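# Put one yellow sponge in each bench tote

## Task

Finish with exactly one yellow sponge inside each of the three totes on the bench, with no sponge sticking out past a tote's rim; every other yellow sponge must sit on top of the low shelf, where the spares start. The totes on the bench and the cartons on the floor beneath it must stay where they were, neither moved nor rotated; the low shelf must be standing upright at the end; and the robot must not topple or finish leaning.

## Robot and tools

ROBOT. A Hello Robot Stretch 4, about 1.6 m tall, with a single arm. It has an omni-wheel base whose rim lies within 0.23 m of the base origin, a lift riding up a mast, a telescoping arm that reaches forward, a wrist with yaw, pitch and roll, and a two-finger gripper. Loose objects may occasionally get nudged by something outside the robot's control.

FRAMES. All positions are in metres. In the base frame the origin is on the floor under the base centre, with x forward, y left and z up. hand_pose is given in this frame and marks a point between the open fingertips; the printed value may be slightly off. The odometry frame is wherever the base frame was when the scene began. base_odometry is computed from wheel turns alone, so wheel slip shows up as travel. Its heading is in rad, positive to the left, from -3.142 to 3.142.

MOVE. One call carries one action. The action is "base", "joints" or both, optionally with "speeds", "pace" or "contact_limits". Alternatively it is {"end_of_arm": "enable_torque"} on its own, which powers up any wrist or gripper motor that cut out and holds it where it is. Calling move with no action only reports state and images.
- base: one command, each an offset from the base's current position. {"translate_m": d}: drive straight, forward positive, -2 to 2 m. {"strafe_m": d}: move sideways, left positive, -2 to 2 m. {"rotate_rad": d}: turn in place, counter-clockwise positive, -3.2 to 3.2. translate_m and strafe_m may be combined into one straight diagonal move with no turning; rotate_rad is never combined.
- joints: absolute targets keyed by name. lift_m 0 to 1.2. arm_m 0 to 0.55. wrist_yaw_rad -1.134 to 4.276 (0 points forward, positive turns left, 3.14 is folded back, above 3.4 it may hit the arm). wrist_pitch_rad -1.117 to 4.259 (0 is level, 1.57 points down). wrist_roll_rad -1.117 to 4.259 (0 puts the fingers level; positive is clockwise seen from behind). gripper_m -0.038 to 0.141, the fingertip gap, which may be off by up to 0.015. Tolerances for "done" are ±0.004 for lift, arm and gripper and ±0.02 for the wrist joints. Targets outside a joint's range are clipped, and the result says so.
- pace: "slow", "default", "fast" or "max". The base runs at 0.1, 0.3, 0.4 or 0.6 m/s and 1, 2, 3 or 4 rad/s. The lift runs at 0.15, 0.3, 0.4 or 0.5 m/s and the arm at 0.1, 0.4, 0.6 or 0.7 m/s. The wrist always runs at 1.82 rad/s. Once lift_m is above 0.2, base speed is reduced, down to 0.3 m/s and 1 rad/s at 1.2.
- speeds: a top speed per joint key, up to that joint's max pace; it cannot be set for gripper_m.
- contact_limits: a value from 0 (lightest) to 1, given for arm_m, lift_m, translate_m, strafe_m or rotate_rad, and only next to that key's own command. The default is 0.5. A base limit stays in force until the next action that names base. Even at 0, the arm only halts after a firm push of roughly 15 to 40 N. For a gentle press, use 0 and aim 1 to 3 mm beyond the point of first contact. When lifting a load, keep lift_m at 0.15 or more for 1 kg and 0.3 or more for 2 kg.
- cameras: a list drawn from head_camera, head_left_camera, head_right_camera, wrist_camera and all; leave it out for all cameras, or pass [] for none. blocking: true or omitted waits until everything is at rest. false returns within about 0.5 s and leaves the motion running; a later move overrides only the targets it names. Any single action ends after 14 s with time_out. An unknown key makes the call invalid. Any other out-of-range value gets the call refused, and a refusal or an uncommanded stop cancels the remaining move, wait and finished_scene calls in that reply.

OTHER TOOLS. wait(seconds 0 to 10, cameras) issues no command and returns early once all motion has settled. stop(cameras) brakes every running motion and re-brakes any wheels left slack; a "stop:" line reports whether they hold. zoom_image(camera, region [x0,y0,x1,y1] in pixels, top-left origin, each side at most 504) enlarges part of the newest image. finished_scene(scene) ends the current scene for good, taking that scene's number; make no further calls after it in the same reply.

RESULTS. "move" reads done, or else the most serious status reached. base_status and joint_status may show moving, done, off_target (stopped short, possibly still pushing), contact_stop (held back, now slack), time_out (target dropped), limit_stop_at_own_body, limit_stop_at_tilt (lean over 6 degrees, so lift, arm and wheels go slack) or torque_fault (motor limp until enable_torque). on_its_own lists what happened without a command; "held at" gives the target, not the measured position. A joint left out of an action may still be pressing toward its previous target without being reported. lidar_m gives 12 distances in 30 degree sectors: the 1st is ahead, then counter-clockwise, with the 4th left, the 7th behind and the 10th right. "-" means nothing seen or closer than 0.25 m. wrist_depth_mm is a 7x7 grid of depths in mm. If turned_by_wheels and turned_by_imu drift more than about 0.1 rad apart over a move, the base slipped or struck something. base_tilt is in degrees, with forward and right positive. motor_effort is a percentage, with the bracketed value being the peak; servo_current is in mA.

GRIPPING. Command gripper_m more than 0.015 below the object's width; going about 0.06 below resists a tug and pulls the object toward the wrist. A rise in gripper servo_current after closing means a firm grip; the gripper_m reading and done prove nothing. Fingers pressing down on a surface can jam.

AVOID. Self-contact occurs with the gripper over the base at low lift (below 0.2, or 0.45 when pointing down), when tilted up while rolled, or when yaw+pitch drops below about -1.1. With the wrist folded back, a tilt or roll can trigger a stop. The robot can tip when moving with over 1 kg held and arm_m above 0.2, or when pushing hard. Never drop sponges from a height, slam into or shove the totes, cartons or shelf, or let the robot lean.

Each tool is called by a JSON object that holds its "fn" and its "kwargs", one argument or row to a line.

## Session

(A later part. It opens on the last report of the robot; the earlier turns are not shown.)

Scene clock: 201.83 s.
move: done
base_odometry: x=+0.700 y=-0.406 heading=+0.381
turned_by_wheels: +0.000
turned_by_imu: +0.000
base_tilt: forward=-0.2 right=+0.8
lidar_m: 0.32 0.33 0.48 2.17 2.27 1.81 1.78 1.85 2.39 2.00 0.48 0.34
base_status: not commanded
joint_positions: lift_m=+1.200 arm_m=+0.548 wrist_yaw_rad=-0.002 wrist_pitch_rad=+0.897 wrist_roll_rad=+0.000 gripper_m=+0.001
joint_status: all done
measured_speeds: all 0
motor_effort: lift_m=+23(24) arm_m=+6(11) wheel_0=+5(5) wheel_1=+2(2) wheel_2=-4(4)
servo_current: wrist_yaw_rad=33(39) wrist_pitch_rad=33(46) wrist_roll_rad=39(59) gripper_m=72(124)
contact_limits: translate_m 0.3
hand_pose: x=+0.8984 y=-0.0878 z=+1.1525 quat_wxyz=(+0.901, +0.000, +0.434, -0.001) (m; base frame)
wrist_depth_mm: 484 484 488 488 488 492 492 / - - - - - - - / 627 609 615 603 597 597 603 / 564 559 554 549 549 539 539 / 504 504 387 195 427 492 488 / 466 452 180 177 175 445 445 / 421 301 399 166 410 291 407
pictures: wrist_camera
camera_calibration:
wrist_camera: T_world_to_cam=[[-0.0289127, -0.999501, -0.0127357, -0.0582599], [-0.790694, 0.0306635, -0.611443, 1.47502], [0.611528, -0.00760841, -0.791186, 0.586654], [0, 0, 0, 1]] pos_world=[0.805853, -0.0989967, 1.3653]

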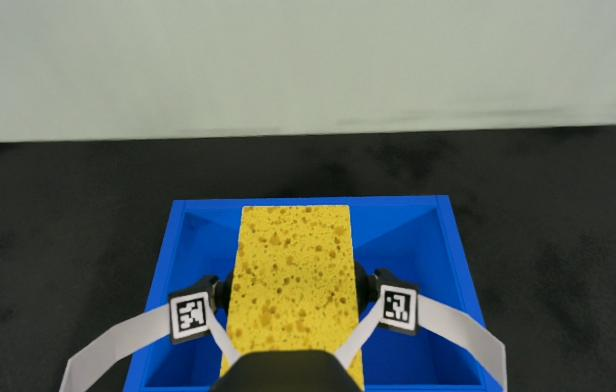

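{"fn": "move", "kwargs": {
  "base": {"translate_m":0.042},
  "pace": "slow",
  "contact_limits": {"translate_m":0.2},
  "cameras": ["wrist_camera"]
}}

{"fn": "move", "kwargs": {
  "joints": {"lift_m":1.06},
  "speeds": {"lift_m":0.05},
  "contact_limits": {"lift_m":0.05},
  "cameras": ["wrist_camera","head_right_camera"]
}}

Scene clock: 215.10 s.
move: done
base_odometry: x=+0.739 y=-0.391 heading=+0.381
turned_by_wheels: +0.000
turned_by_imu: +0.000
base_tilt: forward=-0.2 right=+0.9
lidar_m: 0.28 0.30 0.42 2.19 2.25 1.88 1.80 1.90 2.08 1.99 0.41 0.30
base_status: done
joint_positions: lift_m=+1.200 arm_m=+0.548 wrist_yaw_rad=-0.002 wrist_pitch_rad=+0.897 wrist_roll_rad=+0.000 gripper_m=+0.001
joint_status: not commanded
measured_speeds: all 0
motor_effort: lift_m=+23(24) arm_m=+6(6) wheel_0=+3(9) wheel_1=+3(7) wheel_2=-4(9)
servo_current: wrist_yaw_rad=33(39) wrist_pitch_rad=39(39) wrist_roll_rad=46(59) gripper_m=52(117)
contact_limits: translate_m 0.2
hand_pose: x=+0.8984 y=-0.0878 z=+1.1525 quat_wxyz=(+0.901, +0.000, +0.434, -0.001) (m; base frame)
wrist_depth_mm: 439 442 442 442 442 445 445 / 500 504 504 492 504 512 517 / - - - - 580 591 585 / 564 559 559 549 544 544 535 / 512 500 379 195 384 484 480 / 462 449 180 176 176 445 439 / 427 301 402 167 404 151 410
pictures: wrist_camera
camera_calibration:
wrist_camera: T_world_to_cam=[[-0.0289127, -0.999501, -0.0127357, -0.0582599], [-0.790694, 0.0306635, -0.611443, 1.47502], [0.611528, -0.00760841, -0.791186, 0.586654], [0, 0, 0, 1]] pos_world=[0.805853, -0.0989967, 1.3653]

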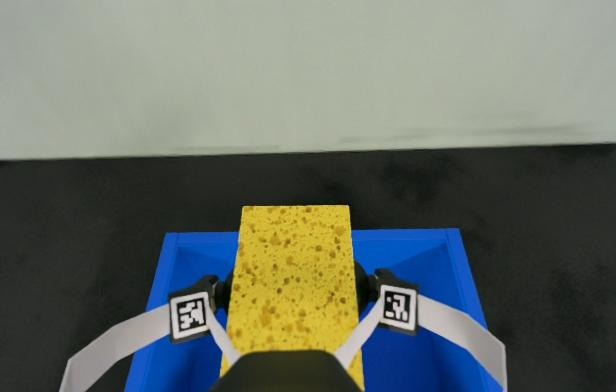

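Scene clock: 218.33 s.
move: done
base_odometry: x=+0.739 y=-0.391 heading=+0.381
turned_by_wheels: +0.000
turned_by_imu: +0.000
base_tilt: forward=-0.1 right=+0.9
lidar_m: 0.28 0.31 0.43 2.20 2.27 1.89 1.82 1.89 2.07 1.99 0.41 0.30
base_status: not commanded
joint_positions: lift_m=+1.060 arm_m=+0.548 wrist_yaw_rad=-0.002 wrist_pitch_rad=+0.897 wrist_roll_rad=+0.000 gripper_m=+0.001
joint_status: all done
measured_speeds: all 0
motor_effort: lift_m=+17(20) arm_m=+5(6) wheel_0=+3(3) wheel_1=+3(3) wheel_2=-4(4)
servo_current: wrist_yaw_rad=33(39) wrist_pitch_rad=26(46) wrist_roll_rad=59(59) gripper_m=91(124)
contact_limits: lift_m 0.05; translate_m 0.2
hand_pose: x=+0.8984 y=-0.0878 z=+1.0130 quat_wxyz=(+0.901, +0.000, +0.434, -0.001) (m; base frame)
wrist_depth_mm: 436 445 442 442 439 445 452 / 488 484 480 477 480 473 469 / 436 430 436 433 430 265 415 / 387 274 287 276 298 276 362 / 342 277 332 195 334 264 211 / 208 244 180 176 176 247 207 / 181 257 278 166 285 270 198
pictures: head_right_camera, wrist_camera
camera_calibration:
wrist_camera: T_world_to_cam=[[-0.0289127, -0.999501, -0.0127357, -0.0600365], [-0.790694, 0.0306635, -0.611443, 1.38973], [0.611528, -0.00760841, -0.791186, 0.476283], [0, 0, 0, 1]] pos_world=[0.805853, -0.0989967, 1.2258]

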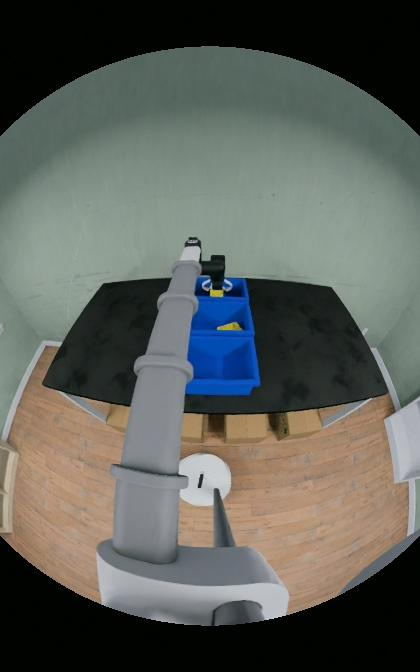

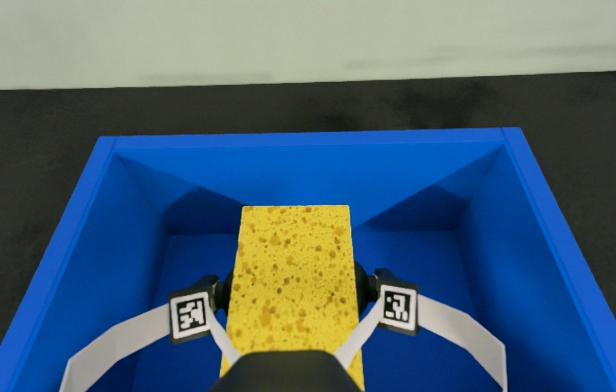

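{"fn": "move", "kwargs": {
  "joints": {"lift_m":1.012},
  "speeds": {"lift_m":0.05},
  "contact_limits": {"lift_m":0.05},
  "cameras": []
}}

{"fn": "move", "kwargs": {
  "joints": {"gripper_m":0.05},
  "cameras": []
}}

{"fn": "move", "kwargs": {
  "joints": {"gripper_m":0.1},
  "cameras": ["wrist_camera"]
}}

{"fn": "move", "kwargs": {
  "joints": {"lift_m":1.2},
  "pace": "slow",
  "cameras": ["wrist_camera"]
}}

{"fn": "move", "kwargs": {
  "base": {"translate_m":-0.3},
  "pace": "slow",
  "cameras": ["wrist_camera"]
}}

Scene clock: 234.17 s.
move: done
base_odometry: x=+0.739 y=-0.391 heading=+0.381
turned_by_wheels: +0.000
turned_by_imu: +0.000
base_tilt: forward=-0.2 right=+0.9
lidar_m: 0.29 0.31 0.43 2.18 2.26 1.88 1.82 1.91 2.06 1.98 0.40 0.29
base_status: not commanded
joint_positions: lift_m=+1.012 arm_m=+0.548 wrist_yaw_rad=-0.002 wrist_pitch_rad=+0.897 wrist_roll_rad=+0.000 gripper_m=+0.001
joint_status: all done
measured_speeds: all 0
motor_effort: lift_m=+16(19) arm_m=+6(6) wheel_0=+3(3) wheel_1=+3(3) wheel_2=-4(4)
servo_current: wrist_yaw_rad=33(39) wrist_pitch_rad=33(39) wrist_roll_rad=46(59) gripper_m=85(104)
contact_limits: lift_m 0.05; translate_m 0.2
hand_pose: x=+0.8984 y=-0.0878 z=+0.9650 quat_wxyz=(+0.901, +0.000, +0.434, -0.001) (m; base frame)
wrist_depth_mm: 439 436 439 436 445 436 439 / 418 430 221 415 223 223 382 / 210 246 246 244 246 239 205 / 190 276 286 276 300 277 205 / 189 278 281 195 281 270 206 / 189 244 180 176 178 249 207 / 181 232 234 167 236 226 199
pictures: none
No camera images: "cameras" was empty.

Scene clock: 235.47 s.
move: done
base_odometry: x=+0.739 y=-0.391 heading=+0.381
turned_by_wheels: +0.000
turned_by_imu: +0.000
base_tilt: forward=-0.1 right=+0.9
lidar_m: 0.28 0.28 0.44 2.20 2.27 1.88 1.81 1.91 2.06 1.99 0.43 0.29
base_status: not commanded
joint_positions: lift_m=+1.012 arm_m=+0.548 wrist_yaw_rad=-0.002 wrist_pitch_rad=+0.897 wrist_roll_rad=+0.000 gripper_m=+0.050
joint_status: all done
measured_speeds: all 0
motor_effort: lift_m=+17(17) arm_m=+5(6) wheel_0=+3(3) wheel_1=+3(3) wheel_2=-4(4)
servo_current: wrist_yaw_rad=26(39) wrist_pitch_rad=26(46) wrist_roll_rad=33(59) gripper_m=33(98)
contact_limits: lift_m 0.05; translate_m 0.2
hand_pose: x=+0.8984 y=-0.0878 z=+0.9650 quat_wxyz=(+0.901, +0.000, +0.434, -0.001) (m; base frame)
wrist_depth_mm: 442 439 442 442 436 436 439 / 421 427 222 415 223 223 382 / 210 246 245 245 246 238 204 / 190 274 298 274 297 276 205 / 189 276 281 207 281 270 206 / 189 256 187 187 188 250 208 / 189 231 236 - 235 233 200
pictures: none
No camera images: "cameras" was empty.

Scene clock: 236.83 s.
move: done
base_odometry: x=+0.739 y=-0.391 heading=+0.381
turned_by_wheels: +0.000
turned_by_imu: +0.000
base_tilt: forward=-0.1 right=+0.9
lidar_m: 0.29 0.30 0.42 2.17 2.27 1.88 1.82 1.89 2.06 1.99 0.42 0.30
base_status: not commanded
joint_positions: lift_m=+1.012 arm_m=+0.548 wrist_yaw_rad=-0.002 wrist_pitch_rad=+0.897 wrist_roll_rad=+0.000 gripper_m=+0.100
joint_status: all done
measured_speeds: all 0
motor_effort: lift_m=+17(17) arm_m=+6(6) wheel_0=+3(3) wheel_1=+3(3) wheel_2=-4(5)
servo_current: wrist_yaw_rad=26(39) wrist_pitch_rad=39(39) wrist_roll_rad=39(52) gripper_m=52(98)
contact_limits: lift_m 0.05; translate_m 0.2
hand_pose: x=+0.8984 y=-0.0878 z=+0.9650 quat_wxyz=(+0.901, +0.000, +0.434, -0.001) (m; base frame)
wrist_depth_mm: 442 439 439 442 439 436 439 / 421 427 223 418 223 223 382 / 211 246 246 245 246 238 204 / 190 274 298 300 298 274 206 / 189 277 285 234 281 268 206 / 189 244 213 213 190 251 207 / 189 229 237 - 238 230 198
pictures: wrist_camera
camera_calibration:
wrist_camera: T_world_to_cam=[[-0.0289127, -0.999501, -0.0127357, -0.0606478], [-0.790694, 0.0306635, -0.611443, 1.36038], [0.611528, -0.00760841, -0.791186, 0.438306], [0, 0, 0, 1]] pos_world=[0.805853, -0.0989967, 1.1778]

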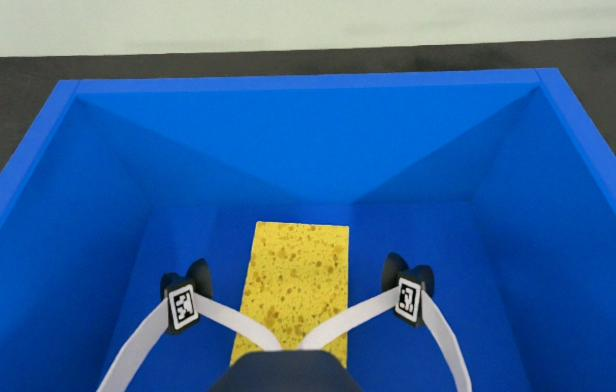

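Scene clock: 239.13 s.
move: done
base_odometry: x=+0.739 y=-0.391 heading=+0.381
turned_by_wheels: +0.000
turned_by_imu: +0.000
base_tilt: forward=-0.2 right=+0.9
lidar_m: 0.28 0.31 0.43 2.18 2.27 1.87 1.81 1.91 2.06 1.99 0.41 0.30
base_status: not commanded
joint_positions: lift_m=+1.200 arm_m=+0.548 wrist_yaw_rad=-0.002 wrist_pitch_rad=+0.897 wrist_roll_rad=+0.000 gripper_m=+0.100
joint_status: all done
measured_speeds: all 0
motor_effort: lift_m=+23(25) arm_m=+6(6) wheel_0=+3(3) wheel_1=+3(3) wheel_2=-4(4)
servo_current: wrist_yaw_rad=33(39) wrist_pitch_rad=33(39) wrist_roll_rad=39(59) gripper_m=26(72)
contact_limits: translate_m 0.2
hand_pose: x=+0.8984 y=-0.0878 z=+1.1525 quat_wxyz=(+0.901, +0.000, +0.434, -0.001) (m; base frame)
wrist_depth_mm: 436 439 442 439 442 442 449 / 504 508 500 492 504 512 508 / - - - - 597 597 585 / 569 559 564 549 549 544 539 / 508 504 402 427 384 484 488 / 462 449 196 445 191 439 445 / 424 303 413 - 413 296 410
pictures: wrist_camera
camera_calibration:
wrist_camera: T_world_to_cam=[[-0.0289127, -0.999501, -0.0127357, -0.0582599], [-0.790694, 0.0306635, -0.611443, 1.47502], [0.611528, -0.00760841, -0.791186, 0.586654], [0, 0, 0, 1]] pos_world=[0.805853, -0.0989967, 1.3653]

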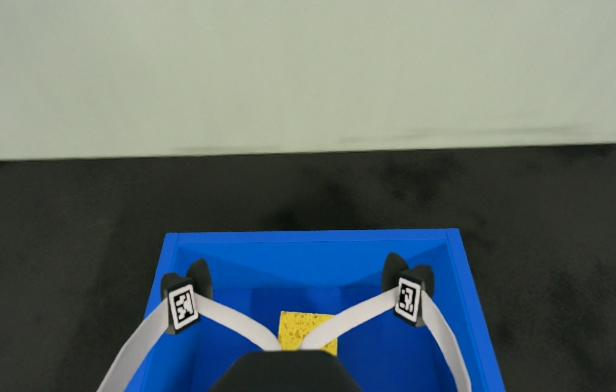

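Scene clock: 243.43 s.
move: done
base_odometry: x=+0.461 y=-0.502 heading=+0.381
turned_by_wheels: +0.000
turned_by_imu: +0.001
base_tilt: forward=-0.1 right=+0.9
lidar_m: 0.57 0.62 0.84 2.16 2.27 1.54 1.49 1.60 2.38 1.99 0.83 0.61
base_status: done
joint_positions: lift_m=+1.200 arm_m=+0.548 wrist_yaw_rad=-0.002 wrist_pitch_rad=+0.897 wrist_roll_rad=+0.000 gripper_m=+0.100
joint_status: not commanded
measured_speeds: all 0
motor_effort: lift_m=+23(24) arm_m=+5(6) wheel_0=-3(9) wheel_1=-2(6) wheel_2=+3(9)
servo_current: wrist_yaw_rad=33(39) wrist_pitch_rad=39(46) wrist_roll_rad=46(52) gripper_m=65(78)
hand_pose: x=+0.8984 y=-0.0878 z=+1.1525 quat_wxyz=(+0.901, +0.000, +0.434, -0.001) (m; base frame)
wrist_depth_mm: - - - - - - 759 / 723 732 574 - 691 699 683 / 640 627 621 564 615 609 609 / 569 564 - - 410 544 539 / 508 496 484 492 433 480 480 / 462 442 198 433 191 445 445 / 418 343 309 - 309 404 407
pictures: wrist_camera
camera_calibration:
wrist_camera: T_world_to_cam=[[-0.0289127, -0.999501, -0.0127357, -0.0582599], [-0.790694, 0.0306635, -0.611443, 1.47502], [0.611528, -0.00760841, -0.791186, 0.586654], [0, 0, 0, 1]] pos_world=[0.805853, -0.0989967, 1.3653]

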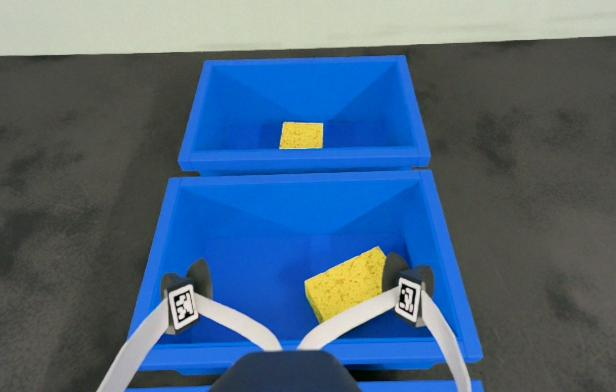

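{"fn": "move", "kwargs": {
  "base": {"translate_m":-0.54},
  "pace": "slow",
  "cameras": ["wrist_camera"]
}}

{"fn": "move", "kwargs": {
  "joints": {"arm_m":0.05,"lift_m":0.85},
  "cameras": []
}}

{"fn": "move", "kwargs": {
  "base": {"rotate_rad":1.571},
  "pace": "slow",
  "cameras": []
}}

{"fn": "move", "kwargs": {
  "base": {"translate_m":1.5,"strafe_m":0.3},
  "cameras": ["wrist_camera","head_camera"]
}}

Scene clock: 262.47 s.
move: done
base_odometry: x=-0.041 y=-0.703 heading=+0.381
turned_by_wheels: +0.000
turned_by_imu: +0.001
base_tilt: forward=-0.1 right=+0.9
lidar_m: 1.12 1.17 2.65 2.16 2.19 1.01 0.94 1.04 1.44 2.02 2.07 1.17
base_status: done
joint_positions: lift_m=+1.200 arm_m=+0.548 wrist_yaw_rad=-0.002 wrist_pitch_rad=+0.897 wrist_roll_rad=+0.000 gripper_m=+0.100
joint_status: not commanded
measured_speeds: all 0
motor_effort: lift_m=+23(24) arm_m=+6(6) wheel_0=-5(11) wheel_1=-2(7) wheel_2=+3(9)
servo_current: wrist_yaw_rad=33(39) wrist_pitch_rad=39(46) wrist_roll_rad=33(59) gripper_m=52(85)
hand_pose: x=+0.8984 y=-0.0878 z=+1.1525 quat_wxyz=(+0.901, +0.000, +0.434, -0.001) (m; base frame)
wrist_depth_mm: - - 621 - 654 778 768 / 741 723 559 - 661 699 691 / 634 634 597 - 597 615 603 / 585 585 580 580 574 569 1576 / 1576 1281 1255 1308 1229 - 1537 / 1160 1160 197 1308 190 - 1308 / 1281 1281 1308 - 1308 1229 1255
pictures: wrist_camera
camera_calibration:
wrist_camera: T_world_to_cam=[[-0.0289127, -0.999501, -0.0127357, -0.0582599], [-0.790694, 0.0306635, -0.611443, 1.47502], [0.611528, -0.00760841, -0.791186, 0.586654], [0, 0, 0, 1]] pos_world=[0.805853, -0.0989967, 1.3653]

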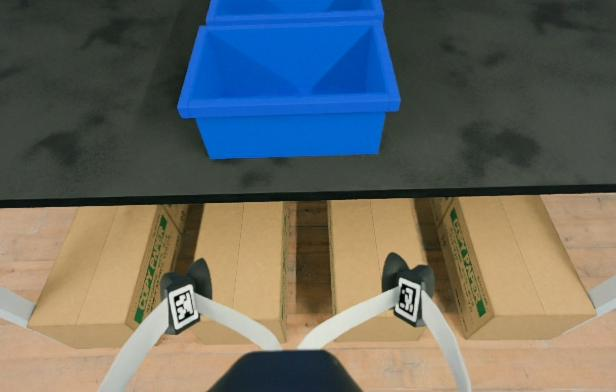

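Scene clock: 265.00 s.
move: done
base_odometry: x=-0.041 y=-0.703 heading=+0.381
turned_by_wheels: +0.000
turned_by_imu: +0.000
base_tilt: forward=-0.1 right=+0.9
lidar_m: 1.11 1.17 2.65 2.16 2.18 1.01 0.95 1.03 1.45 1.98 2.09 1.16
base_status: not commanded
joint_positions: lift_m=+0.850 arm_m=+0.050 wrist_yaw_rad=-0.002 wrist_pitch_rad=+0.897 wrist_roll_rad=+0.000 gripper_m=+0.100
joint_status: all done
measured_speeds: all 0
motor_effort: lift_m=+16(22) arm_m=-6(10) wheel_0=-5(5) wheel_1=-2(3) wheel_2=+3(3)
servo_current: wrist_yaw_rad=26(39) wrist_pitch_rad=39(39) wrist_roll_rad=33(59) gripper_m=26(78)
hand_pose: x=+0.4007 y=-0.0878 z=+0.8030 quat_wxyz=(+0.901, +0.000, +0.434, -0.001) (m; base frame)
wrist_depth_mm: 1863 1499 1430 1430 1430 1397 1708 / 1281 1281 1205 1397 1205 - 1205 / 1160 1255 1205 1366 1255 - 1336 / 1308 1308 1308 1255 1229 1255 1205 / 1160 1182 1138 1138 1118 1098 1098 / 1078 1025 198 1042 190 1042 1025 / 976 931 946 - 960 931 931
pictures: none
No camera images: "cameras" was empty.

Scene clock: 267.87 s.
move: done
base_odometry: x=-0.041 y=-0.703 heading=+1.951
turned_by_wheels: +1.570
turned_by_imu: +1.548
base_tilt: forward=-0.2 right=+0.8
lidar_m: 2.16 2.21 1.00 0.96 1.01 1.43 2.02 2.11 1.17 1.12 1.17 2.65
base_status: done
joint_positions: lift_m=+0.850 arm_m=+0.050 wrist_yaw_rad=-0.002 wrist_pitch_rad=+0.897 wrist_roll_rad=+0.000 gripper_m=+0.100
joint_status: not commanded
measured_speeds: all 0
motor_effort: lift_m=+17(17) arm_m=-5(6) wheel_0=-4(11) wheel_1=-3(8) wheel_2=-3(9)
servo_current: wrist_yaw_rad=33(39) wrist_pitch_rad=39(46) wrist_roll_rad=39(59) gripper_m=33(72)
hand_pose: x=+0.4007 y=-0.0878 z=+0.8030 quat_wxyz=(+0.901, +0.000, +0.434, -0.001) (m; base frame)
wrist_depth_mm: 1863 1808 1863 1983 1863 1808 1756 / 1708 1661 1661 1661 1618 1576 1499 / 1464 1464 1397 1430 1430 1366 1366 / 1308 1281 1281 1229 1255 1255 1229 / 1182 1138 1138 1138 1160 1138 1098 / 1060 1042 197 1060 190 1025 1025 / 991 931 946 - 960 904 931
pictures: none
No camera images: "cameras" was empty.

Scene clock: 274.43 s.
move: done
base_odometry: x=-0.876 y=+0.578 heading=+1.951
turned_by_wheels: +0.000
turned_by_imu: +0.002
base_tilt: forward=-0.1 right=+0.9
lidar_m: 0.68 0.71 1.28 1.25 1.24 1.13 3.58 2.04 1.60 2.35 0.97 0.70
base_status: done
joint_positions: lift_m=+0.850 arm_m=+0.050 wrist_yaw_rad=-0.002 wrist_pitch_rad=+0.897 wrist_roll_rad=+0.000 gripper_m=+0.100
joint_status: not commanded
measured_speeds: all 0
motor_effort: lift_m=+17(17) arm_m=-6(6) wheel_0=+4(9) wheel_1=+0(9) wheel_2=+0(12)
servo_current: wrist_yaw_rad=26(46) wrist_pitch_rad=33(46) wrist_roll_rad=46(59) gripper_m=52(72)
hand_pose: x=+0.4007 y=-0.0878 z=+0.8030 quat_wxyz=(+0.901, +0.000, +0.434, -0.001) (m; base frame)
wrist_depth_mm: 741 741 732 732 723 715 715 / 647 654 647 627 615 621 609 / 597 580 580 580 580 574 574 / 778 854 842 820 831 809 809 / 1118 1025 1060 1025 1042 991 991 / 1078 1025 196 1008 191 1025 1008 / 976 946 960 - 946 917 917
pictures: head_camera, wrist_camera
camera_calibration:
wrist_camera: T_world_to_cam=[[-0.0289139, -0.999501, -0.0127334, -0.0771057], [-0.790743, 0.0306637, -0.61138, 0.867667], [0.611465, -0.00760852, -0.791235, 0.614621], [0, 0, 0, 1]] pos_world=[0.308053, -0.0989967, 1.0158]

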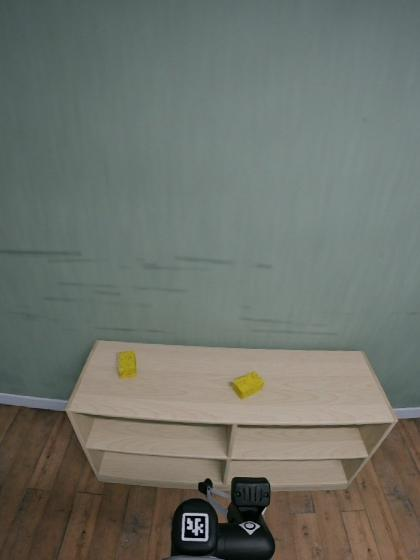

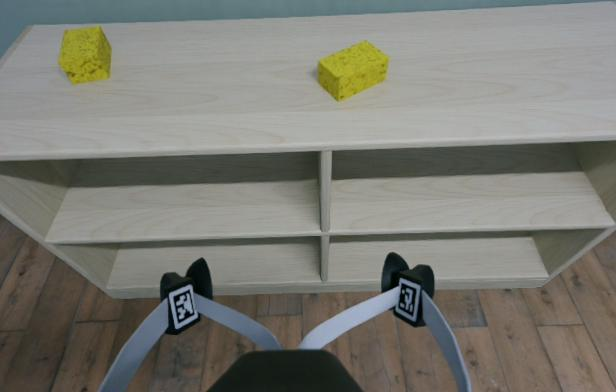

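{"fn": "move", "kwargs": {
  "base": {"strafe_m":0.41},
  "cameras": ["wrist_camera"]
}}

{"fn": "zoom_image", "kwargs": {
  "camera": "wrist_camera",
  "region": [200, 0, 420, 150]
}}

Scene clock: 286.23 s.
move: done
base_odometry: x=-1.257 y=+0.426 heading=+1.951
turned_by_wheels: +0.000
turned_by_imu: +0.002
base_tilt: forward=-0.1 right=+0.9
lidar_m: 0.69 1.10 0.89 0.83 0.86 0.92 1.12 2.62 1.98 2.62 0.99 0.72
base_status: done
joint_positions: lift_m=+0.850 arm_m=+0.050 wrist_yaw_rad=-0.002 wrist_pitch_rad=+0.897 wrist_roll_rad=+0.000 gripper_m=+0.100
joint_status: not commanded
measured_speeds: all 0
motor_effort: lift_m=+17(18) arm_m=-5(6) wheel_0=+0(14) wheel_1=+0(11) wheel_2=+0(3)
servo_current: wrist_yaw_rad=33(39) wrist_pitch_rad=39(46) wrist_roll_rad=39(52) gripper_m=52(72)
hand_pose: x=+0.4007 y=-0.0878 z=+0.8030 quat_wxyz=(+0.901, +0.000, +0.434, -0.001) (m; base frame)
wrist_depth_mm: - - 732 699 723 723 715 / - - 640 640 634 621 597 / - - 585 591 585 580 603 / 1281 1255 842 842 820 809 788 / 1182 1160 1138 1025 1025 991 1008 / 1060 1042 197 1042 190 1025 991 / 976 946 946 - 960 931 917
pictures: wrist_camera
camera_calibration:
wrist_camera: T_world_to_cam=[[-0.0289139, -0.999501, -0.0127334, -0.077107], [-0.790743, 0.0306637, -0.61138, 0.867606], [0.611465, -0.00760852, -0.791235, 0.614542], [0, 0, 0, 1]] pos_world=[0.308053, -0.0989967, 1.0157]

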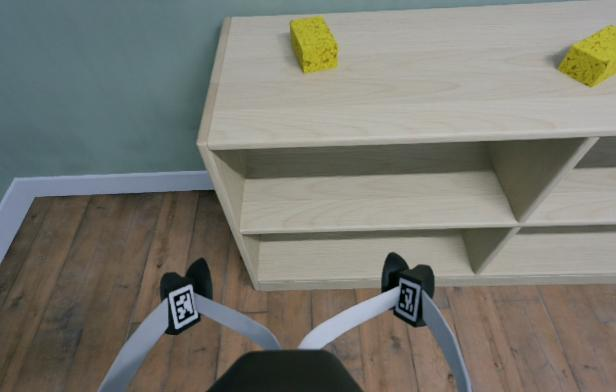

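Scaled by 2.291.

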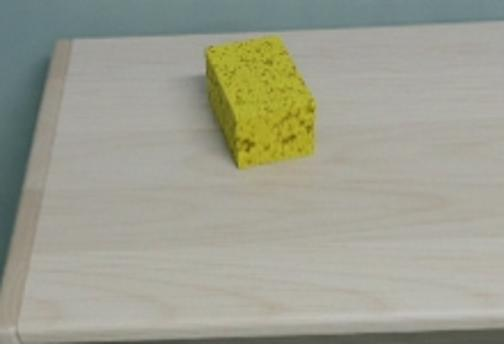

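{"fn": "move", "kwargs": {
  "base": {"translate_m":0.18,"strafe_m":-0.088},
  "joints": {"wrist_yaw_rad":0.25},
  "cameras": []
}}

{"fn": "move", "kwargs": {
  "joints": {"arm_m":0.39,"lift_m":0.76},
  "pace": "slow",
  "cameras": ["wrist_camera"]
}}

Scene clock: 299.73 s.
move: done
base_odometry: x=-1.242 y=+0.626 heading=+1.951
turned_by_wheels: +0.000
turned_by_imu: +0.000
base_tilt: forward=-0.2 right=+0.9
lidar_m: 0.51 0.52 0.92 0.92 0.98 1.12 1.46 2.52 1.95 2.68 0.73 0.53
base_status: done
joint_positions: lift_m=+0.850 arm_m=+0.050 wrist_yaw_rad=+0.247 wrist_pitch_rad=+0.897 wrist_roll_rad=+0.000 gripper_m=+0.100
joint_status: all done
measured_speeds: all 0
motor_effort: lift_m=+17(18) arm_m=-5(6) wheel_0=+2(12) wheel_1=+2(6) wheel_2=-1(11)
servo_current: wrist_yaw_rad=33(91) wrist_pitch_rad=39(46) wrist_roll_rad=46(52) gripper_m=46(72)
hand_pose: x=+0.4168 y=-0.0407 z=+0.8030 quat_wxyz=(+0.894, -0.054, +0.431, +0.111) (m; base frame)
wrist_depth_mm: 741 723 676 634 597 569 544 / - - 741 634 627 609 597 / - - 564 544 535 544 544 / 1255 1281 500 500 492 488 484 / 1160 1160 525 466 452 442 436 / 1060 1025 197 699 190 640 415 / 960 931 946 - 866 627 603
pictures: none
No camera images: "cameras" was empty.

Scene clock: 304.40 s.
move: done
base_odometry: x=-1.242 y=+0.626 heading=+1.951
turned_by_wheels: +0.000
turned_by_imu: +0.000
base_tilt: forward=-0.2 right=+0.9
lidar_m: 0.51 0.51 0.91 0.93 0.97 1.12 1.46 2.53 1.97 2.68 0.73 0.52
base_status: not commanded
joint_positions: lift_m=+0.760 arm_m=+0.390 wrist_yaw_rad=+0.247 wrist_pitch_rad=+0.897 wrist_roll_rad=+0.000 gripper_m=+0.100
joint_status: all done
measured_speeds: all 0
motor_effort: lift_m=+16(19) arm_m=+6(10) wheel_0=+1(2) wheel_1=+1(2) wheel_2=-1(2)
servo_current: wrist_yaw_rad=33(39) wrist_pitch_rad=26(46) wrist_roll_rad=33(65) gripper_m=39(72)
hand_pose: x=+0.7565 y=-0.0407 z=+0.7131 quat_wxyz=(+0.894, -0.054, +0.431, +0.111) (m; base frame)
wrist_depth_mm: 320 300 282 265 249 236 228 / 379 349 327 304 286 267 259 / 473 430 387 357 332 310 290 / 615 512 384 387 377 364 343 / 946 349 347 343 343 340 338 / 960 319 198 272 191 315 307 / 306 283 289 - 291 282 283
pictures: wrist_camera
camera_calibration:
wrist_camera: T_world_to_cam=[[0.219001, -0.975641, -0.0127909, -0.207414], [-0.773798, -0.165678, -0.611382, 1.07181], [0.59437, 0.143791, -0.791232, 0.345246], [0, 0, 0, 1]] pos_world=[0.669585, -0.0744288, 0.925802]

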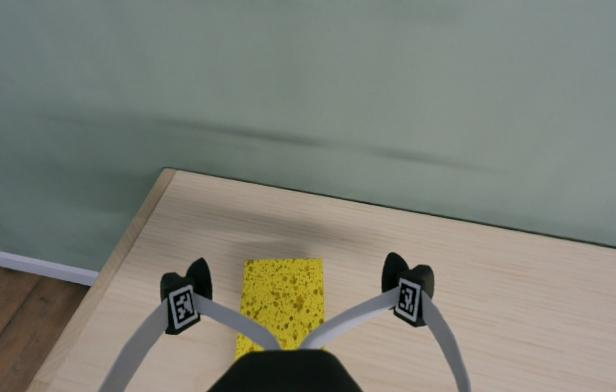

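{"fn": "move", "kwargs": {
  "base": {"strafe_m":0.01},
  "joints": {"lift_m":0.72},
  "pace": "slow",
  "cameras": []
}}

{"fn": "move", "kwargs": {
  "joints": {"lift_m":0.68},
  "speeds": {"lift_m":0.04},
  "contact_limits": {"lift_m":0.1},
  "cameras": ["wrist_camera"]
}}

Scene clock: 315.47 s.
move: done
base_odometry: x=-1.251 y=+0.622 heading=+1.951
turned_by_wheels: +0.000
turned_by_imu: +0.000
base_tilt: forward=-0.2 right=+0.8
lidar_m: 0.50 0.53 0.92 0.90 0.96 1.12 1.44 2.52 1.97 2.70 0.72 0.53
base_status: done
joint_positions: lift_m=+0.720 arm_m=+0.390 wrist_yaw_rad=+0.247 wrist_pitch_rad=+0.897 wrist_roll_rad=+0.000 gripper_m=+0.100
joint_status: all done
measured_speeds: all 0
motor_effort: lift_m=+16(17) arm_m=+5(6) wheel_0=-2(9) wheel_1=+2(7) wheel_2=+0(1)
servo_current: wrist_yaw_rad=33(33) wrist_pitch_rad=39(39) wrist_roll_rad=39(59) gripper_m=46(65)
hand_pose: x=+0.7565 y=-0.0407 z=+0.6731 quat_wxyz=(+0.894, -0.054, +0.431, +0.111) (m; base frame)
wrist_depth_mm: 322 298 278 266 249 236 229 / 379 353 324 303 287 267 258 / 473 413 370 357 330 310 291 / 609 353 338 334 329 334 330 / 904 307 303 254 300 296 294 / 891 273 197 229 196 270 268 / 256 248 249 - 252 244 247
pictures: none
No camera images: "cameras" was empty.

Scene clock: 316.90 s.
move: done
base_odometry: x=-1.251 y=+0.622 heading=+1.951
turned_by_wheels: +0.000
turned_by_imu: +0.000
base_tilt: forward=-0.1 right=+0.8
lidar_m: 0.51 0.54 0.91 0.91 0.97 1.11 1.43 2.54 1.97 2.69 0.71 0.53
base_status: not commanded
joint_positions: lift_m=+0.680 arm_m=+0.390 wrist_yaw_rad=+0.247 wrist_pitch_rad=+0.897 wrist_roll_rad=+0.000 gripper_m=+0.100
joint_status: all done
measured_speeds: all 0
motor_effort: lift_m=+14(18) arm_m=+6(6) wheel_0=-2(2) wheel_1=+2(2) wheel_2=+0(0)
servo_current: wrist_yaw_rad=33(39) wrist_pitch_rad=33(39) wrist_roll_rad=46(52) gripper_m=39(72)
contact_limits: lift_m 0.1
hand_pose: x=+0.7565 y=-0.0407 z=+0.6333 quat_wxyz=(+0.894, -0.054, +0.431, +0.111) (m; base frame)
wrist_depth_mm: 315 297 278 265 249 237 229 / 373 345 322 300 285 266 258 / 455 375 329 329 320 307 291 / 580 294 291 287 286 283 283 / 271 264 224 210 257 255 254 / 241 239 195 190 195 232 232 / 222 211 211 - 218 211 213
pictures: wrist_camera
camera_calibration:
wrist_camera: T_world_to_cam=[[0.219001, -0.975641, -0.0127909, -0.208434], [-0.773798, -0.165678, -0.611382, 1.02302], [0.59437, 0.143791, -0.791232, 0.282105], [0, 0, 0, 1]] pos_world=[0.669585, -0.0744288, 0.846002]

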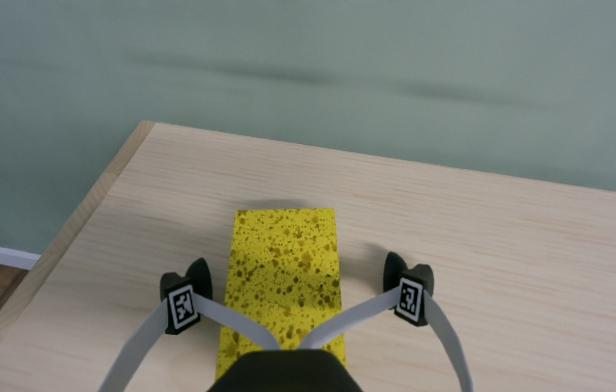

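{"fn": "move", "kwargs": {
  "base": {"strafe_m":0.007},
  "pace": "slow",
  "cameras": []
}}

{"fn": "move", "kwargs": {
  "joints": {"gripper_m":0.02},
  "cameras": []
}}

{"fn": "move", "kwargs": {
  "joints": {"gripper_m":0.0},
  "cameras": []
}}

{"fn": "move", "kwargs": {
  "joints": {"lift_m":0.85},
  "speeds": {"lift_m":0.06},
  "cameras": ["wrist_camera"]
}}

Scene clock: 325.07 s.
move: done
base_odometry: x=-1.257 y=+0.620 heading=+1.951
turned_by_wheels: +0.000
turned_by_imu: +0.000
base_tilt: forward=-0.1 right=+0.9
lidar_m: 0.50 0.53 0.91 0.91 0.95 1.10 1.42 2.55 2.00 2.70 0.72 0.54
base_status: done
joint_positions: lift_m=+0.680 arm_m=+0.390 wrist_yaw_rad=+0.247 wrist_pitch_rad=+0.897 wrist_roll_rad=+0.000 gripper_m=+0.100
joint_status: not commanded
measured_speeds: all 0
motor_effort: lift_m=+14(14) arm_m=+6(6) wheel_0=-6(8) wheel_1=+2(7) wheel_2=+0(1)
servo_current: wrist_yaw_rad=26(39) wrist_pitch_rad=26(39) wrist_roll_rad=46(52) gripper_m=39(72)
contact_limits: lift_m 0.1
hand_pose: x=+0.7565 y=-0.0407 z=+0.6333 quat_wxyz=(+0.894, -0.054, +0.431, +0.111) (m; base frame)
wrist_depth_mm: 317 294 278 265 251 237 230 / 373 347 322 301 285 268 257 / 459 377 325 327 320 310 293 / 591 293 291 289 287 285 282 / 699 262 256 208 257 255 255 / 240 237 193 190 194 233 231 / 221 212 214 - 218 213 213
pictures: none
No camera images: "cameras" was empty.

Scene clock: 326.70 s.
move: done
base_odometry: x=-1.257 y=+0.620 heading=+1.951
turned_by_wheels: +0.000
turned_by_imu: +0.000
base_tilt: forward=-0.2 right=+0.8
lidar_m: 0.51 0.55 0.91 0.90 0.95 1.11 1.40 2.53 1.97 2.70 0.73 0.54
base_status: not commanded
joint_positions: lift_m=+0.680 arm_m=+0.390 wrist_yaw_rad=+0.247 wrist_pitch_rad=+0.897 wrist_roll_rad=+0.000 gripper_m=+0.021
joint_status: all done
measured_speeds: all 0
motor_effort: lift_m=+16(16) arm_m=+6(7) wheel_0=-5(6) wheel_1=+2(2) wheel_2=+0(0)
servo_current: wrist_yaw_rad=26(39) wrist_pitch_rad=33(39) wrist_roll_rad=33(52) gripper_m=46(150)
contact_limits: lift_m 0.1
hand_pose: x=+0.7565 y=-0.0407 z=+0.6331 quat_wxyz=(+0.894, -0.054, +0.431, +0.111) (m; base frame)
wrist_depth_mm: 319 300 279 266 251 238 229 / 377 349 325 306 287 268 259 / 462 373 322 320 319 309 294 / 603 289 286 283 281 278 277 / 272 259 253 200 253 252 250 / 238 236 182 181 181 229 228 / 218 209 214 - 212 208 211
pictures: none
No camera images: "cameras" was empty.

Scene clock: 327.63 s.
move: done
base_odometry: x=-1.257 y=+0.620 heading=+1.951
turned_by_wheels: +0.000
turned_by_imu: +0.000
base_tilt: forward=-0.2 right=+1.0
lidar_m: 0.51 0.55 0.91 0.91 0.96 1.11 1.41 2.54 1.98 2.70 0.73 0.53
base_status: not commanded
joint_positions: lift_m=+0.680 arm_m=+0.390 wrist_yaw_rad=+0.247 wrist_pitch_rad=+0.897 wrist_roll_rad=+0.000 gripper_m=+0.001
joint_status: all done
measured_speeds: all 0
motor_effort: lift_m=+16(16) arm_m=+5(6) wheel_0=-5(6) wheel_1=+2(2) wheel_2=+0(0)
servo_current: wrist_yaw_rad=39(39) wrist_pitch_rad=39(39) wrist_roll_rad=26(46) gripper_m=104(195)
contact_limits: lift_m 0.1
hand_pose: x=+0.7565 y=-0.0407 z=+0.6331 quat_wxyz=(+0.894, -0.054, +0.431, +0.111) (m; base frame)
wrist_depth_mm: 320 297 278 266 251 239 229 / 377 349 325 304 287 267 259 / 469 375 320 324 319 309 294 / 603 287 287 283 281 279 277 / 271 258 253 195 254 252 250 / 238 236 180 176 176 231 228 / 218 210 212 - 212 204 211
pictures: none
No camera images: "cameras" was empty.

Scene clock: 330.93 s.
move: done
base_odometry: x=-1.257 y=+0.620 heading=+1.951
turned_by_wheels: +0.000
turned_by_imu: +0.000
base_tilt: forward=-0.2 right=+0.9
lidar_m: 0.51 0.54 0.90 0.91 0.96 1.10 1.40 2.56 1.98 2.69 0.73 0.54
base_status: not commanded
joint_positions: lift_m=+0.850 arm_m=+0.390 wrist_yaw_rad=+0.247 wrist_pitch_rad=+0.897 wrist_roll_rad=+0.000 gripper_m=+0.001
joint_status: all done
measured_speeds: all 0
motor_effort: lift_m=+23(26) arm_m=+6(6) wheel_0=-5(6) wheel_1=+2(2) wheel_2=+0(0)
servo_current: wrist_yaw_rad=26(39) wrist_pitch_rad=39(46) wrist_roll_rad=46(52) gripper_m=85(124)
hand_pose: x=+0.7565 y=-0.0407 z=+0.8025 quat_wxyz=(+0.894, -0.054, +0.431, +0.111) (m; base frame)
wrist_depth_mm: 322 297 279 266 251 236 229 / 377 349 325 304 289 270 258 / 462 424 389 359 330 310 296 / 603 539 477 418 399 368 345 / 750 683 445 194 442 433 415 / 1078 991 180 176 176 404 397 / 991 364 370 - 368 357 366
pictures: wrist_camera
camera_calibration:
wrist_camera: T_world_to_cam=[[0.219001, -0.975641, -0.0127909, -0.206269], [-0.773798, -0.165678, -0.611382, 1.12653], [0.59437, 0.143791, -0.791232, 0.416061], [0, 0, 0, 1]] pos_world=[0.669585, -0.0744288, 1.0153]

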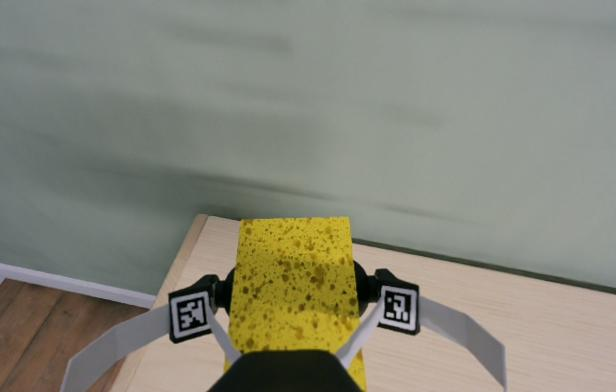

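{"fn": "move", "kwargs": {
  "base": {"translate_m":-0.5},
  "pace": "slow",
  "cameras": []
}}

{"fn": "move", "kwargs": {
  "base": {"strafe_m":-0.73},
  "joints": {"arm_m":0.05,"wrist_yaw_rad":0},
  "pace": "slow",
  "cameras": []
}}

{"fn": "move", "kwargs": {
  "base": {"translate_m":-1.19},
  "pace": "slow",
  "cameras": ["head_camera"]
}}

{"fn": "move", "kwargs": {
  "base": {"rotate_rad":-1.571},
  "pace": "slow",
  "cameras": []
}}

{"fn": "move", "kwargs": {
  "joints": {"lift_m":1.2},
  "pace": "slow",
  "cameras": ["wrist_camera","head_right_camera"]
}}

Scene clock: 350.07 s.
move: done
base_odometry: x=-1.072 y=+0.155 heading=+1.951
turned_by_wheels: +0.000
turned_by_imu: +0.000
base_tilt: forward=-0.2 right=+0.9
lidar_m: 1.01 1.29 0.96 0.91 0.79 0.66 1.42 2.53 1.83 1.82 1.40 1.05
base_status: done
joint_positions: lift_m=+0.850 arm_m=+0.390 wrist_yaw_rad=+0.247 wrist_pitch_rad=+0.897 wrist_roll_rad=+0.000 gripper_m=+0.001
joint_status: not commanded
measured_speeds: all 0
motor_effort: lift_m=+23(23) arm_m=+5(6) wheel_0=-5(9) wheel_1=-3(8) wheel_2=+3(8)
servo_current: wrist_yaw_rad=33(39) wrist_pitch_rad=33(39) wrist_roll_rad=39(52) gripper_m=111(117)
hand_pose: x=+0.7566 y=-0.0407 z=+0.8025 quat_wxyz=(+0.894, -0.054, +0.431, +0.111) (m; base frame)
wrist_depth_mm: - - - 732 732 707 676 / - - - 627 627 621 621 / - - 591 569 549 544 539 / 1229 1281 1281 831 820 768 504 / 1160 1160 1118 195 759 723 707 / 1060 1042 180 177 176 878 891 / 976 917 931 - 960 931 917
pictures: none
No camera images: "cameras" was empty.

Scene clock: 358.50 s.
move: done
base_odometry: x=-0.394 y=+0.426 heading=+1.951
turned_by_wheels: +0.000
turned_by_imu: -0.003
base_tilt: forward=-0.2 right=+0.8
lidar_m: 0.98 1.04 1.69 1.62 1.21 1.53 3.22 1.50 1.11 1.29 1.94 1.03
base_status: done
joint_positions: lift_m=+0.850 arm_m=+0.050 wrist_yaw_rad=+0.003 wrist_pitch_rad=+0.897 wrist_roll_rad=+0.000 gripper_m=+0.001
joint_status: all done
measured_speeds: all 0
motor_effort: lift_m=+23(23) arm_m=-5(8) wheel_0=+4(11) wheel_1=-3(10) wheel_2=-1(4)
servo_current: wrist_yaw_rad=33(78) wrist_pitch_rad=33(46) wrist_roll_rad=46(59) gripper_m=85(117)
hand_pose: x=+0.4011 y=-0.0870 z=+0.8025 quat_wxyz=(+0.901, -0.001, +0.434, +0.001) (m; base frame)
wrist_depth_mm: 788 788 778 778 778 - - / 1078 1042 1098 1078 1025 - - / 1229 1255 1138 1255 1281 1397 1397 / 1229 1255 1205 1205 1255 1255 1229 / 1160 1160 1118 195 1160 1138 1098 / 1060 1042 180 176 176 1025 1025 / 976 931 946 - 960 917 931
pictures: none
No camera images: "cameras" was empty.

Scene clock: 371.70 s.
move: done
base_odometry: x=+0.047 y=-0.679 heading=+1.951
turned_by_wheels: +0.000
turned_by_imu: +0.001
base_tilt: forward=-0.1 right=+0.8
lidar_m: 2.16 2.27 1.09 1.04 1.11 1.58 1.97 2.10 1.08 1.03 1.09 2.63
base_status: done
joint_positions: lift_m=+0.850 arm_m=+0.050 wrist_yaw_rad=+0.003 wrist_pitch_rad=+0.897 wrist_roll_rad=+0.000 gripper_m=+0.001
joint_status: not commanded
measured_speeds: all 0
motor_effort: lift_m=+23(23) arm_m=-5(6) wheel_0=-4(11) wheel_1=-1(8) wheel_2=+3(9)
servo_current: wrist_yaw_rad=33(39) wrist_pitch_rad=33(46) wrist_roll_rad=39(59) gripper_m=91(124)
hand_pose: x=+0.4011 y=-0.0870 z=+0.8025 quat_wxyz=(+0.901, -0.001, +0.434, +0.001) (m; base frame)
wrist_depth_mm: 1921 1863 1921 1863 1921 1921 1808 / 1661 1618 1618 1661 1618 1576 1576 / 1430 1464 1430 1430 1430 1397 1397 / 1308 1308 1281 1255 1255 1229 1255 / 1160 1160 1118 195 1138 1098 1118 / 1060 1060 180 176 177 1025 1025 / 960 931 946 - 960 917 931
pictures: head_camera

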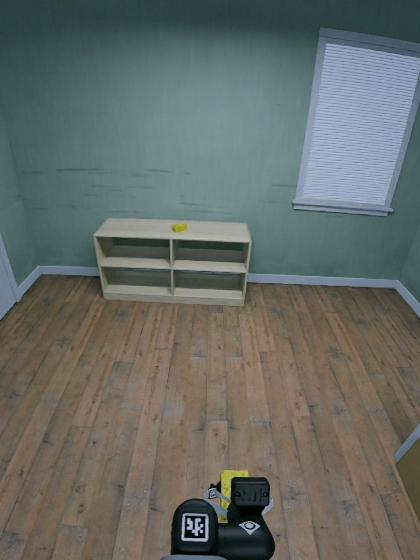

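Scene clock: 374.57 s.
move: done
base_odometry: x=+0.047 y=-0.679 heading=+0.380
turned_by_wheels: -1.570
turned_by_imu: -1.548
base_tilt: forward=-0.2 right=+0.9
lidar_m: 1.03 1.08 2.63 2.17 2.29 1.08 1.04 1.11 1.58 1.98 2.07 1.06
base_status: done
joint_positions: lift_m=+0.850 arm_m=+0.050 wrist_yaw_rad=+0.003 wrist_pitch_rad=+0.897 wrist_roll_rad=+0.000 gripper_m=+0.001
joint_status: not commanded
measured_speeds: all 0
motor_effort: lift_m=+23(23) arm_m=-6(6) wheel_0=+5(9) wheel_1=+3(9) wheel_2=+3(8)
servo_current: wrist_yaw_rad=33(39) wrist_pitch_rad=33(46) wrist_roll_rad=46(52) gripper_m=85(124)
hand_pose: x=+0.4011 y=-0.0870 z=+0.8025 quat_wxyz=(+0.901, -0.001, +0.434, +0.001) (m; base frame)
wrist_depth_mm: 1808 1464 1397 1430 1464 1397 1708 / 1308 1255 1182 1430 1205 - 1537 / 1098 1205 1078 1336 1098 - 1281 / 1255 1255 1229 1229 1205 1229 1229 / 1160 1160 1138 195 1118 1138 1118 / 1060 1060 180 177 177 1042 1025 / 960 931 931 - 946 917 931
pictures: none
No camera images: "cameras" was empty.

Scene clock: 377.93 s.
move: done
base_odometry: x=+0.047 y=-0.679 heading=+0.380
turned_by_wheels: +0.000
turned_by_imu: +0.000
base_tilt: forward=-0.1 right=+0.9
lidar_m: 1.03 1.08 2.64 2.15 2.27 1.09 1.06 1.12 1.57 1.98 2.05 1.06
base_status: not commanded
joint_positions: lift_m=+1.200 arm_m=+0.050 wrist_yaw_rad=+0.003 wrist_pitch_rad=+0.897 wrist_roll_rad=+0.000 gripper_m=+0.001
joint_status: all done
measured_speeds: all 0
motor_effort: lift_m=+23(26) arm_m=-6(6) wheel_0=+5(5) wheel_1=+3(3) wheel_2=+3(3)
servo_current: wrist_yaw_rad=33(39) wrist_pitch_rad=39(39) wrist_roll_rad=46(59) gripper_m=72(124)
hand_pose: x=+0.4011 y=-0.0870 z=+1.1525 quat_wxyz=(+0.901, -0.001, +0.434, +0.001) (m; base frame)
wrist_depth_mm: - - - - - - - / - 1808 1756 1756 1808 1756 - / 1983 1576 1661 1661 1661 1863 1756 / 1708 1366 1430 1576 1661 - 1661 / 1618 1576 1499 194 1537 1499 1464 / 1430 1464 180 176 176 1366 1366 / 1336 1255 1255 - 1308 1205 1281
pictures: head_right_camera, wrist_camera
camera_calibration:
wrist_camera: T_world_to_cam=[[-0.0242128, -0.999625, -0.0128071, -0.0736016], [-0.79088, 0.0269895, -0.611376, 1.08142], [0.611493, -0.00467424, -0.791236, 0.891128], [0, 0, 0, 1]] pos_world=[0.308569, -0.0985955, 1.3653]

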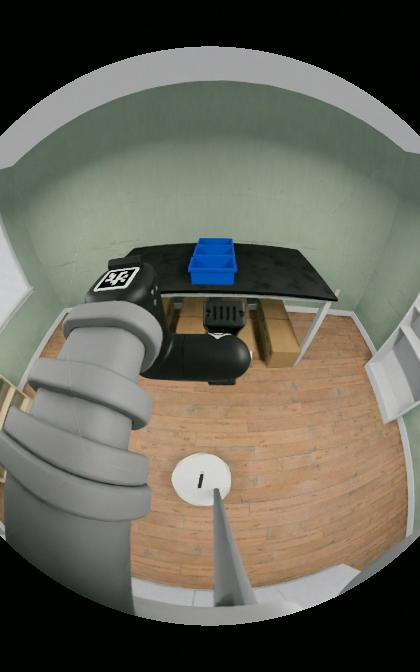

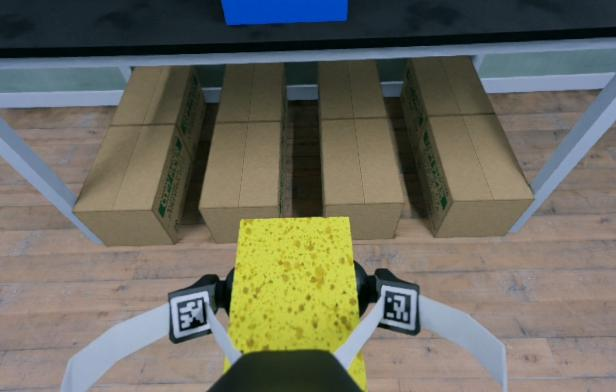

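{"fn": "move", "kwargs": {
  "base": {"translate_m":0.41,"strafe_m":0.012},
  "pace": "slow",
  "cameras": []
}}

{"fn": "move", "kwargs": {
  "joints": {"arm_m":0.458},
  "pace": "slow",
  "cameras": ["wrist_camera"]
}}

Scene clock: 390.33 s.
move: done
base_odometry: x=+0.423 y=-0.516 heading=+0.381
turned_by_wheels: +0.000
turned_by_imu: +0.001
base_tilt: forward=-0.2 right=+0.9
lidar_m: 0.61 0.67 0.92 2.15 2.29 1.52 1.47 1.55 2.38 1.97 0.90 0.66
base_status: done
joint_positions: lift_m=+1.200 arm_m=+0.050 wrist_yaw_rad=+0.003 wrist_pitch_rad=+0.897 wrist_roll_rad=+0.000 gripper_m=+0.001
joint_status: not commanded
measured_speeds: all 0
motor_effort: lift_m=+23(24) arm_m=-6(6) wheel_0=+4(10) wheel_1=+2(7) wheel_2=-2(9)
servo_current: wrist_yaw_rad=33(39) wrist_pitch_rad=39(46) wrist_roll_rad=39(59) gripper_m=98(124)
hand_pose: x=+0.4011 y=-0.0870 z=+1.1525 quat_wxyz=(+0.901, -0.001, +0.434, +0.001) (m; base frame)
wrist_depth_mm: - - 627 - 759 788 778 / 723 723 661 - 661 699 683 / 640 627 597 - 597 609 609 / 585 591 585 564 580 569 1576 / 1499 1281 1255 195 1255 - 1499 / 1160 1138 180 176 176 - 1336 / 1281 1255 1255 - 1281 1255 1255
pictures: none
No camera images: "cameras" was empty.

Scene clock: 395.70 s.
move: done
base_odometry: x=+0.423 y=-0.516 heading=+0.381
turned_by_wheels: +0.000
turned_by_imu: +0.000
base_tilt: forward=-0.1 right=+1.0
lidar_m: 0.62 0.66 0.90 2.14 2.28 1.51 1.46 1.56 2.35 1.97 0.88 0.64
base_status: not commanded
joint_positions: lift_m=+1.200 arm_m=+0.458 wrist_yaw_rad=+0.003 wrist_pitch_rad=+0.897 wrist_roll_rad=+0.000 gripper_m=+0.001
joint_status: all done
measured_speeds: all 0
motor_effort: lift_m=+23(24) arm_m=+6(11) wheel_0=+4(5) wheel_1=+2(3) wheel_2=-3(3)
servo_current: wrist_yaw_rad=33(39) wrist_pitch_rad=26(46) wrist_roll_rad=39(59) gripper_m=78(124)
hand_pose: x=+0.8088 y=-0.0870 z=+1.1525 quat_wxyz=(+0.901, -0.001, +0.434, +0.001) (m; base frame)
wrist_depth_mm: - - 627 - - 778 778 / 715 723 683 - 683 699 691 / 640 640 - - 525 609 603 / 564 564 535 512 477 539 539 / 508 500 366 195 364 484 488 / 466 392 181 175 176 445 445 / 424 154 - - 362 297 407
pictures: wrist_camera
camera_calibration:
wrist_camera: T_world_to_cam=[[-0.0242128, -0.999625, -0.0128071, -0.06373], [-0.79088, 0.0269895, -0.611376, 1.40386], [0.611493, -0.00467424, -0.791236, 0.641822], [0, 0, 0, 1]] pos_world=[0.716269, -0.0985955, 1.3653]

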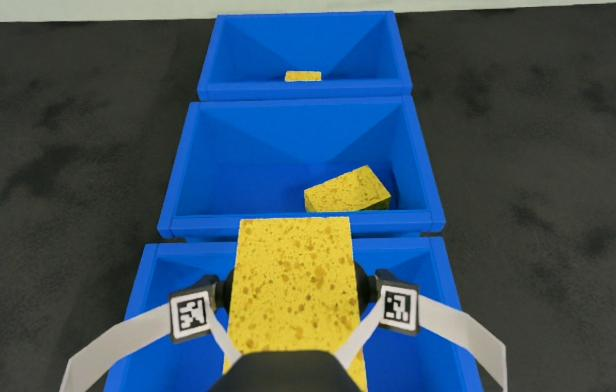

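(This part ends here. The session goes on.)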